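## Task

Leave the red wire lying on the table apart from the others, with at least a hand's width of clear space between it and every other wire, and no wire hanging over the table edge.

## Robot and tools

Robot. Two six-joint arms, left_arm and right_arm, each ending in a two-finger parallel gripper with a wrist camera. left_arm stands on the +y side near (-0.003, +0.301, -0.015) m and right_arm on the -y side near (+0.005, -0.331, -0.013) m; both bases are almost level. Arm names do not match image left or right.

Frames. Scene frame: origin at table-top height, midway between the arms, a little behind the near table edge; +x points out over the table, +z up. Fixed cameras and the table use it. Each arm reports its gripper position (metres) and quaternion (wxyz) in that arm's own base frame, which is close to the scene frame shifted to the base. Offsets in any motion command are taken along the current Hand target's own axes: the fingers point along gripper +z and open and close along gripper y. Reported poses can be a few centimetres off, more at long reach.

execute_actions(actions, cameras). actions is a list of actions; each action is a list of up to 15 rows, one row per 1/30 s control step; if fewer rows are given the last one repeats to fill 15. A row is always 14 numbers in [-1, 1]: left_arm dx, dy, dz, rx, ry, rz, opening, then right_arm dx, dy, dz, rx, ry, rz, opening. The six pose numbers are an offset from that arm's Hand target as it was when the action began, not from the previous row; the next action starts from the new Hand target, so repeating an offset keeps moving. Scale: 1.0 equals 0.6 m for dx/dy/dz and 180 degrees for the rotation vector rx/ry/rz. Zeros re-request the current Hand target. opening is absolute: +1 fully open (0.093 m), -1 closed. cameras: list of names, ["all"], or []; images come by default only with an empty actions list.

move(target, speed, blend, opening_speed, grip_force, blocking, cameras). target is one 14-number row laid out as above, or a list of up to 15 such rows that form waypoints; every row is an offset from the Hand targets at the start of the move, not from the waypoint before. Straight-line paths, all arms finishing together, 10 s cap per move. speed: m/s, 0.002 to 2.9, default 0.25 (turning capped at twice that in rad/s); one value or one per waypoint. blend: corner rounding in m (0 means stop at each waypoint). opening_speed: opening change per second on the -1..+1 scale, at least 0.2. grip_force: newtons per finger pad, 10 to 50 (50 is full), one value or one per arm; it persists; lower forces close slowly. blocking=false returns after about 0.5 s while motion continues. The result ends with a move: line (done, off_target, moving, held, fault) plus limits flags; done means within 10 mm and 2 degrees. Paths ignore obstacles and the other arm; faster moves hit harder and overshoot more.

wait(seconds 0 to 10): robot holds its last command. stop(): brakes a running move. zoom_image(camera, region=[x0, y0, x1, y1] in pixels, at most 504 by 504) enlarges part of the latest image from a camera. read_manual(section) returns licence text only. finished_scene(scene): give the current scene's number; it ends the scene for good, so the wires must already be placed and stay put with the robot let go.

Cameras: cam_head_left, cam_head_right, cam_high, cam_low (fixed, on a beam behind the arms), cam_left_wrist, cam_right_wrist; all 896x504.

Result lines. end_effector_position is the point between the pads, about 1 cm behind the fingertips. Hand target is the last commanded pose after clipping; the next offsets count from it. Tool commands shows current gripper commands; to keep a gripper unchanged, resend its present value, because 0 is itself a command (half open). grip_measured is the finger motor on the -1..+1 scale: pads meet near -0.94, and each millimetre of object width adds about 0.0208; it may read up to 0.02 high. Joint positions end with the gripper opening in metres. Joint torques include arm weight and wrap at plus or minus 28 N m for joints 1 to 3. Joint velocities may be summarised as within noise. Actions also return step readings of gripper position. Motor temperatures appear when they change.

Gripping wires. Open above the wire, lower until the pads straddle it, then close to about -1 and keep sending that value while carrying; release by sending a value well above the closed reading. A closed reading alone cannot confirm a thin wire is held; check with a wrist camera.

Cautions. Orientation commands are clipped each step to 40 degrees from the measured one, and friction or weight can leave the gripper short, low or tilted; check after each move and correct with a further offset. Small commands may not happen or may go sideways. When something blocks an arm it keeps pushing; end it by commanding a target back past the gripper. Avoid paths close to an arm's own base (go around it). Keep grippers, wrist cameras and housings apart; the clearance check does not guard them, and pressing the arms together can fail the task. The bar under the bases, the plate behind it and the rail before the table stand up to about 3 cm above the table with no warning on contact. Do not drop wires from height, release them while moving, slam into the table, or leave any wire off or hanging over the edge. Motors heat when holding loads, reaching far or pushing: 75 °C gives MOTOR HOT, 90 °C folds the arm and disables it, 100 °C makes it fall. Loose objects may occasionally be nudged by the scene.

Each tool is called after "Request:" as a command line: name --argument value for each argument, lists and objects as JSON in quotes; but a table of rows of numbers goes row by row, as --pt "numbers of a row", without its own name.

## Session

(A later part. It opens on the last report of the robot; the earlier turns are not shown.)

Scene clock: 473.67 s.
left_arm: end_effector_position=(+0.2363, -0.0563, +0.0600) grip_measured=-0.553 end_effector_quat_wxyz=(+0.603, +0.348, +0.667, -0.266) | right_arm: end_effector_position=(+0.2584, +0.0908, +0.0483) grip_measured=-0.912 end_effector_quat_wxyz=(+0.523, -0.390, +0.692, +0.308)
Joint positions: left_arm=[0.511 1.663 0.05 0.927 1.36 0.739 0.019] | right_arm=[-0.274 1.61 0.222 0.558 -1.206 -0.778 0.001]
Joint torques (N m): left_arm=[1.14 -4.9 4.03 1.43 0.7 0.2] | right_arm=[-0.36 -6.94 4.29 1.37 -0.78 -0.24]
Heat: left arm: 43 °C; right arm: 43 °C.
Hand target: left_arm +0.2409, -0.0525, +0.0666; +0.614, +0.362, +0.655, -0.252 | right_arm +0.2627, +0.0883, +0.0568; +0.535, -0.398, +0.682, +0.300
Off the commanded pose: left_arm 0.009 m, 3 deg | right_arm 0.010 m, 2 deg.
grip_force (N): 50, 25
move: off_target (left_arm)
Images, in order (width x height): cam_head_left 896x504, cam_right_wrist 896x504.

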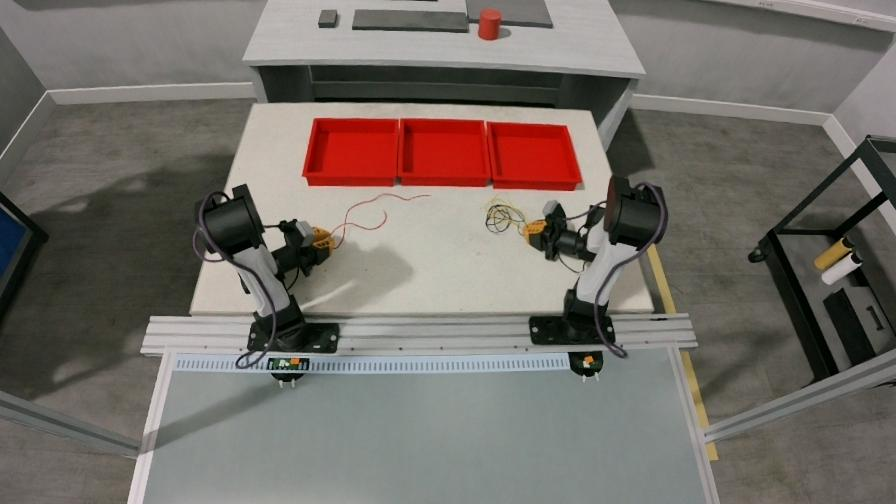

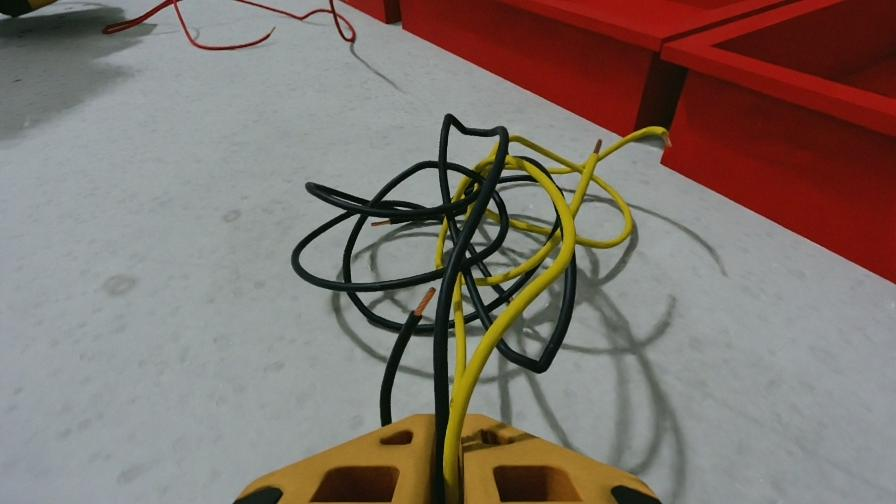

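Request:
move --target '[0,0,0,0,0,0,-0.4,0.035,0,0.01,0,0,0,-1]' --speed 0.08

Request:
move --pt "0 0 0 0 0 0 -0.4 0 0 0 0 0 0 -0.4" --pt "-0.05 0 -0.06 0 0 0 -0.4 -0.03 0 -0.1 0 0 0 -0.4" --pt "-0.25 0 -0.06 0 0 0 -0.4 -0.3 0 -0.1 0 0 0 -0.4" --speed 0.12 --opening_speed 0.5 --cameras '["cam_head_left","cam_right_wrist","cam_left_wrist","cam_low"]'

Request:
zoom_image --camera "cam_head_left" --region '[300, 100, 660, 290]'

Scene clock: 484.07 s.
left_arm: end_effector_position=(+0.2363, -0.0563, +0.0600) grip_measured=-0.403 end_effector_quat_wxyz=(+0.603, +0.348, +0.667, -0.266) | right_arm: end_effector_position=(+0.2629, +0.0917, +0.0439) grip_measured=-0.913 end_effector_quat_wxyz=(+0.545, -0.410, +0.665, +0.304)
Joint positions: left_arm=[0.511 1.663 0.05 0.927 1.36 0.739 0.026] | right_arm=[-0.276 1.733 0.222 0.733 -1.249 -0.794 0.001]
Joint torques (N m): left_arm=[1.14 -4.93 4 1.44 0.7 0.21] | right_arm=[-0.17 -3.11 2.4 1.51 -0.23 -0.04]
Heat: left arm: 43 °C; right arm: 42 °C.
Hand target: left_arm +0.2409, -0.0525, +0.0666; +0.614, +0.362, +0.655, -0.252 | right_arm +0.2632, +0.0887, +0.0349; +0.535, -0.398, +0.682, +0.300
Off the commanded pose: left_arm 0.009 m, 3 deg | right_arm 0.009 m, 3 deg.
grip_force (N): 50, 25
move: off_target (left_arm, right_arm)

Scene clock: 490.47 s.
left_arm: end_effector_position=(+0.2127, -0.0510, +0.2107) grip_measured=-0.403 end_effector_quat_wxyz=(+0.618, +0.338, +0.659, -0.263) | right_arm: end_effector_position=(+0.2531, +0.0775, +0.2167) grip_measured=-0.403 end_effector_quat_wxyz=(+0.526, -0.386, +0.690, +0.314)
Joint positions: left_arm=[0.636 0.825 0.517 -0.716 1.457 1.092 0.026] | right_arm=[-0.356 1.066 0.733 -0.669 -1.269 -0.954 0.026]
Joint torques (N m): left_arm=[-0.31 0.21 10.25 0.96 0.53 0.23] | right_arm=[0.87 -4.49 6.67 1.43 -0.63 -0.06]
Heat: left arm: 43 °C; right arm: 41 °C.
Hand target: left_arm +0.2160, -0.0493, +0.2189; +0.614, +0.362, +0.655, -0.252 | right_arm +0.2539, +0.0786, +0.2243; +0.535, -0.398, +0.682, +0.300
Off the commanded pose: left_arm 0.009 m, 3 deg | right_arm 0.008 m, 2 deg.
grip_force (N): 50, 25
move: off_target (left_arm)
Images, in order (width x height): cam_head_left 896x504, cam_low 896x504, cam_left_wrist 896x504, cam_right_wrist 896x504.

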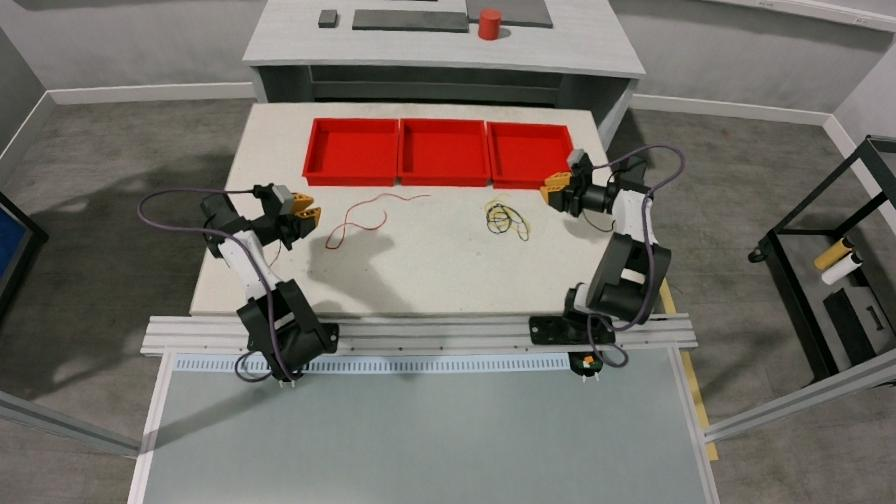

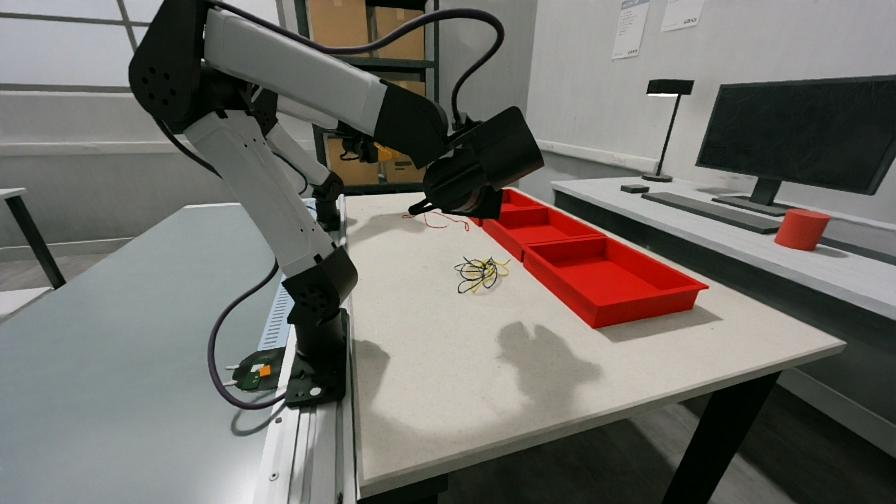

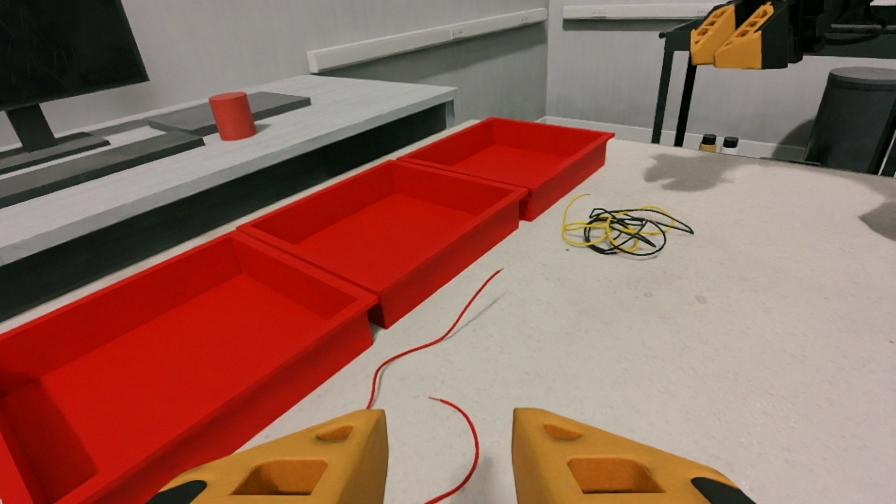

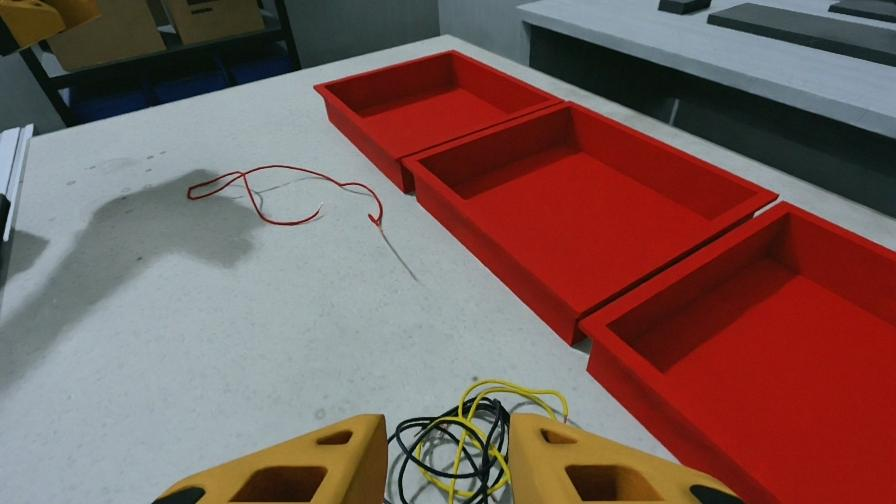

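Scaled by 1.400 from the camera's 896x504 image, which has a finer 1280x720 frame.

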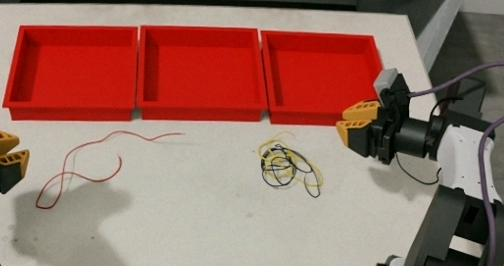

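Request:
finished_scene --scene 1

The scene is finished: the task was done.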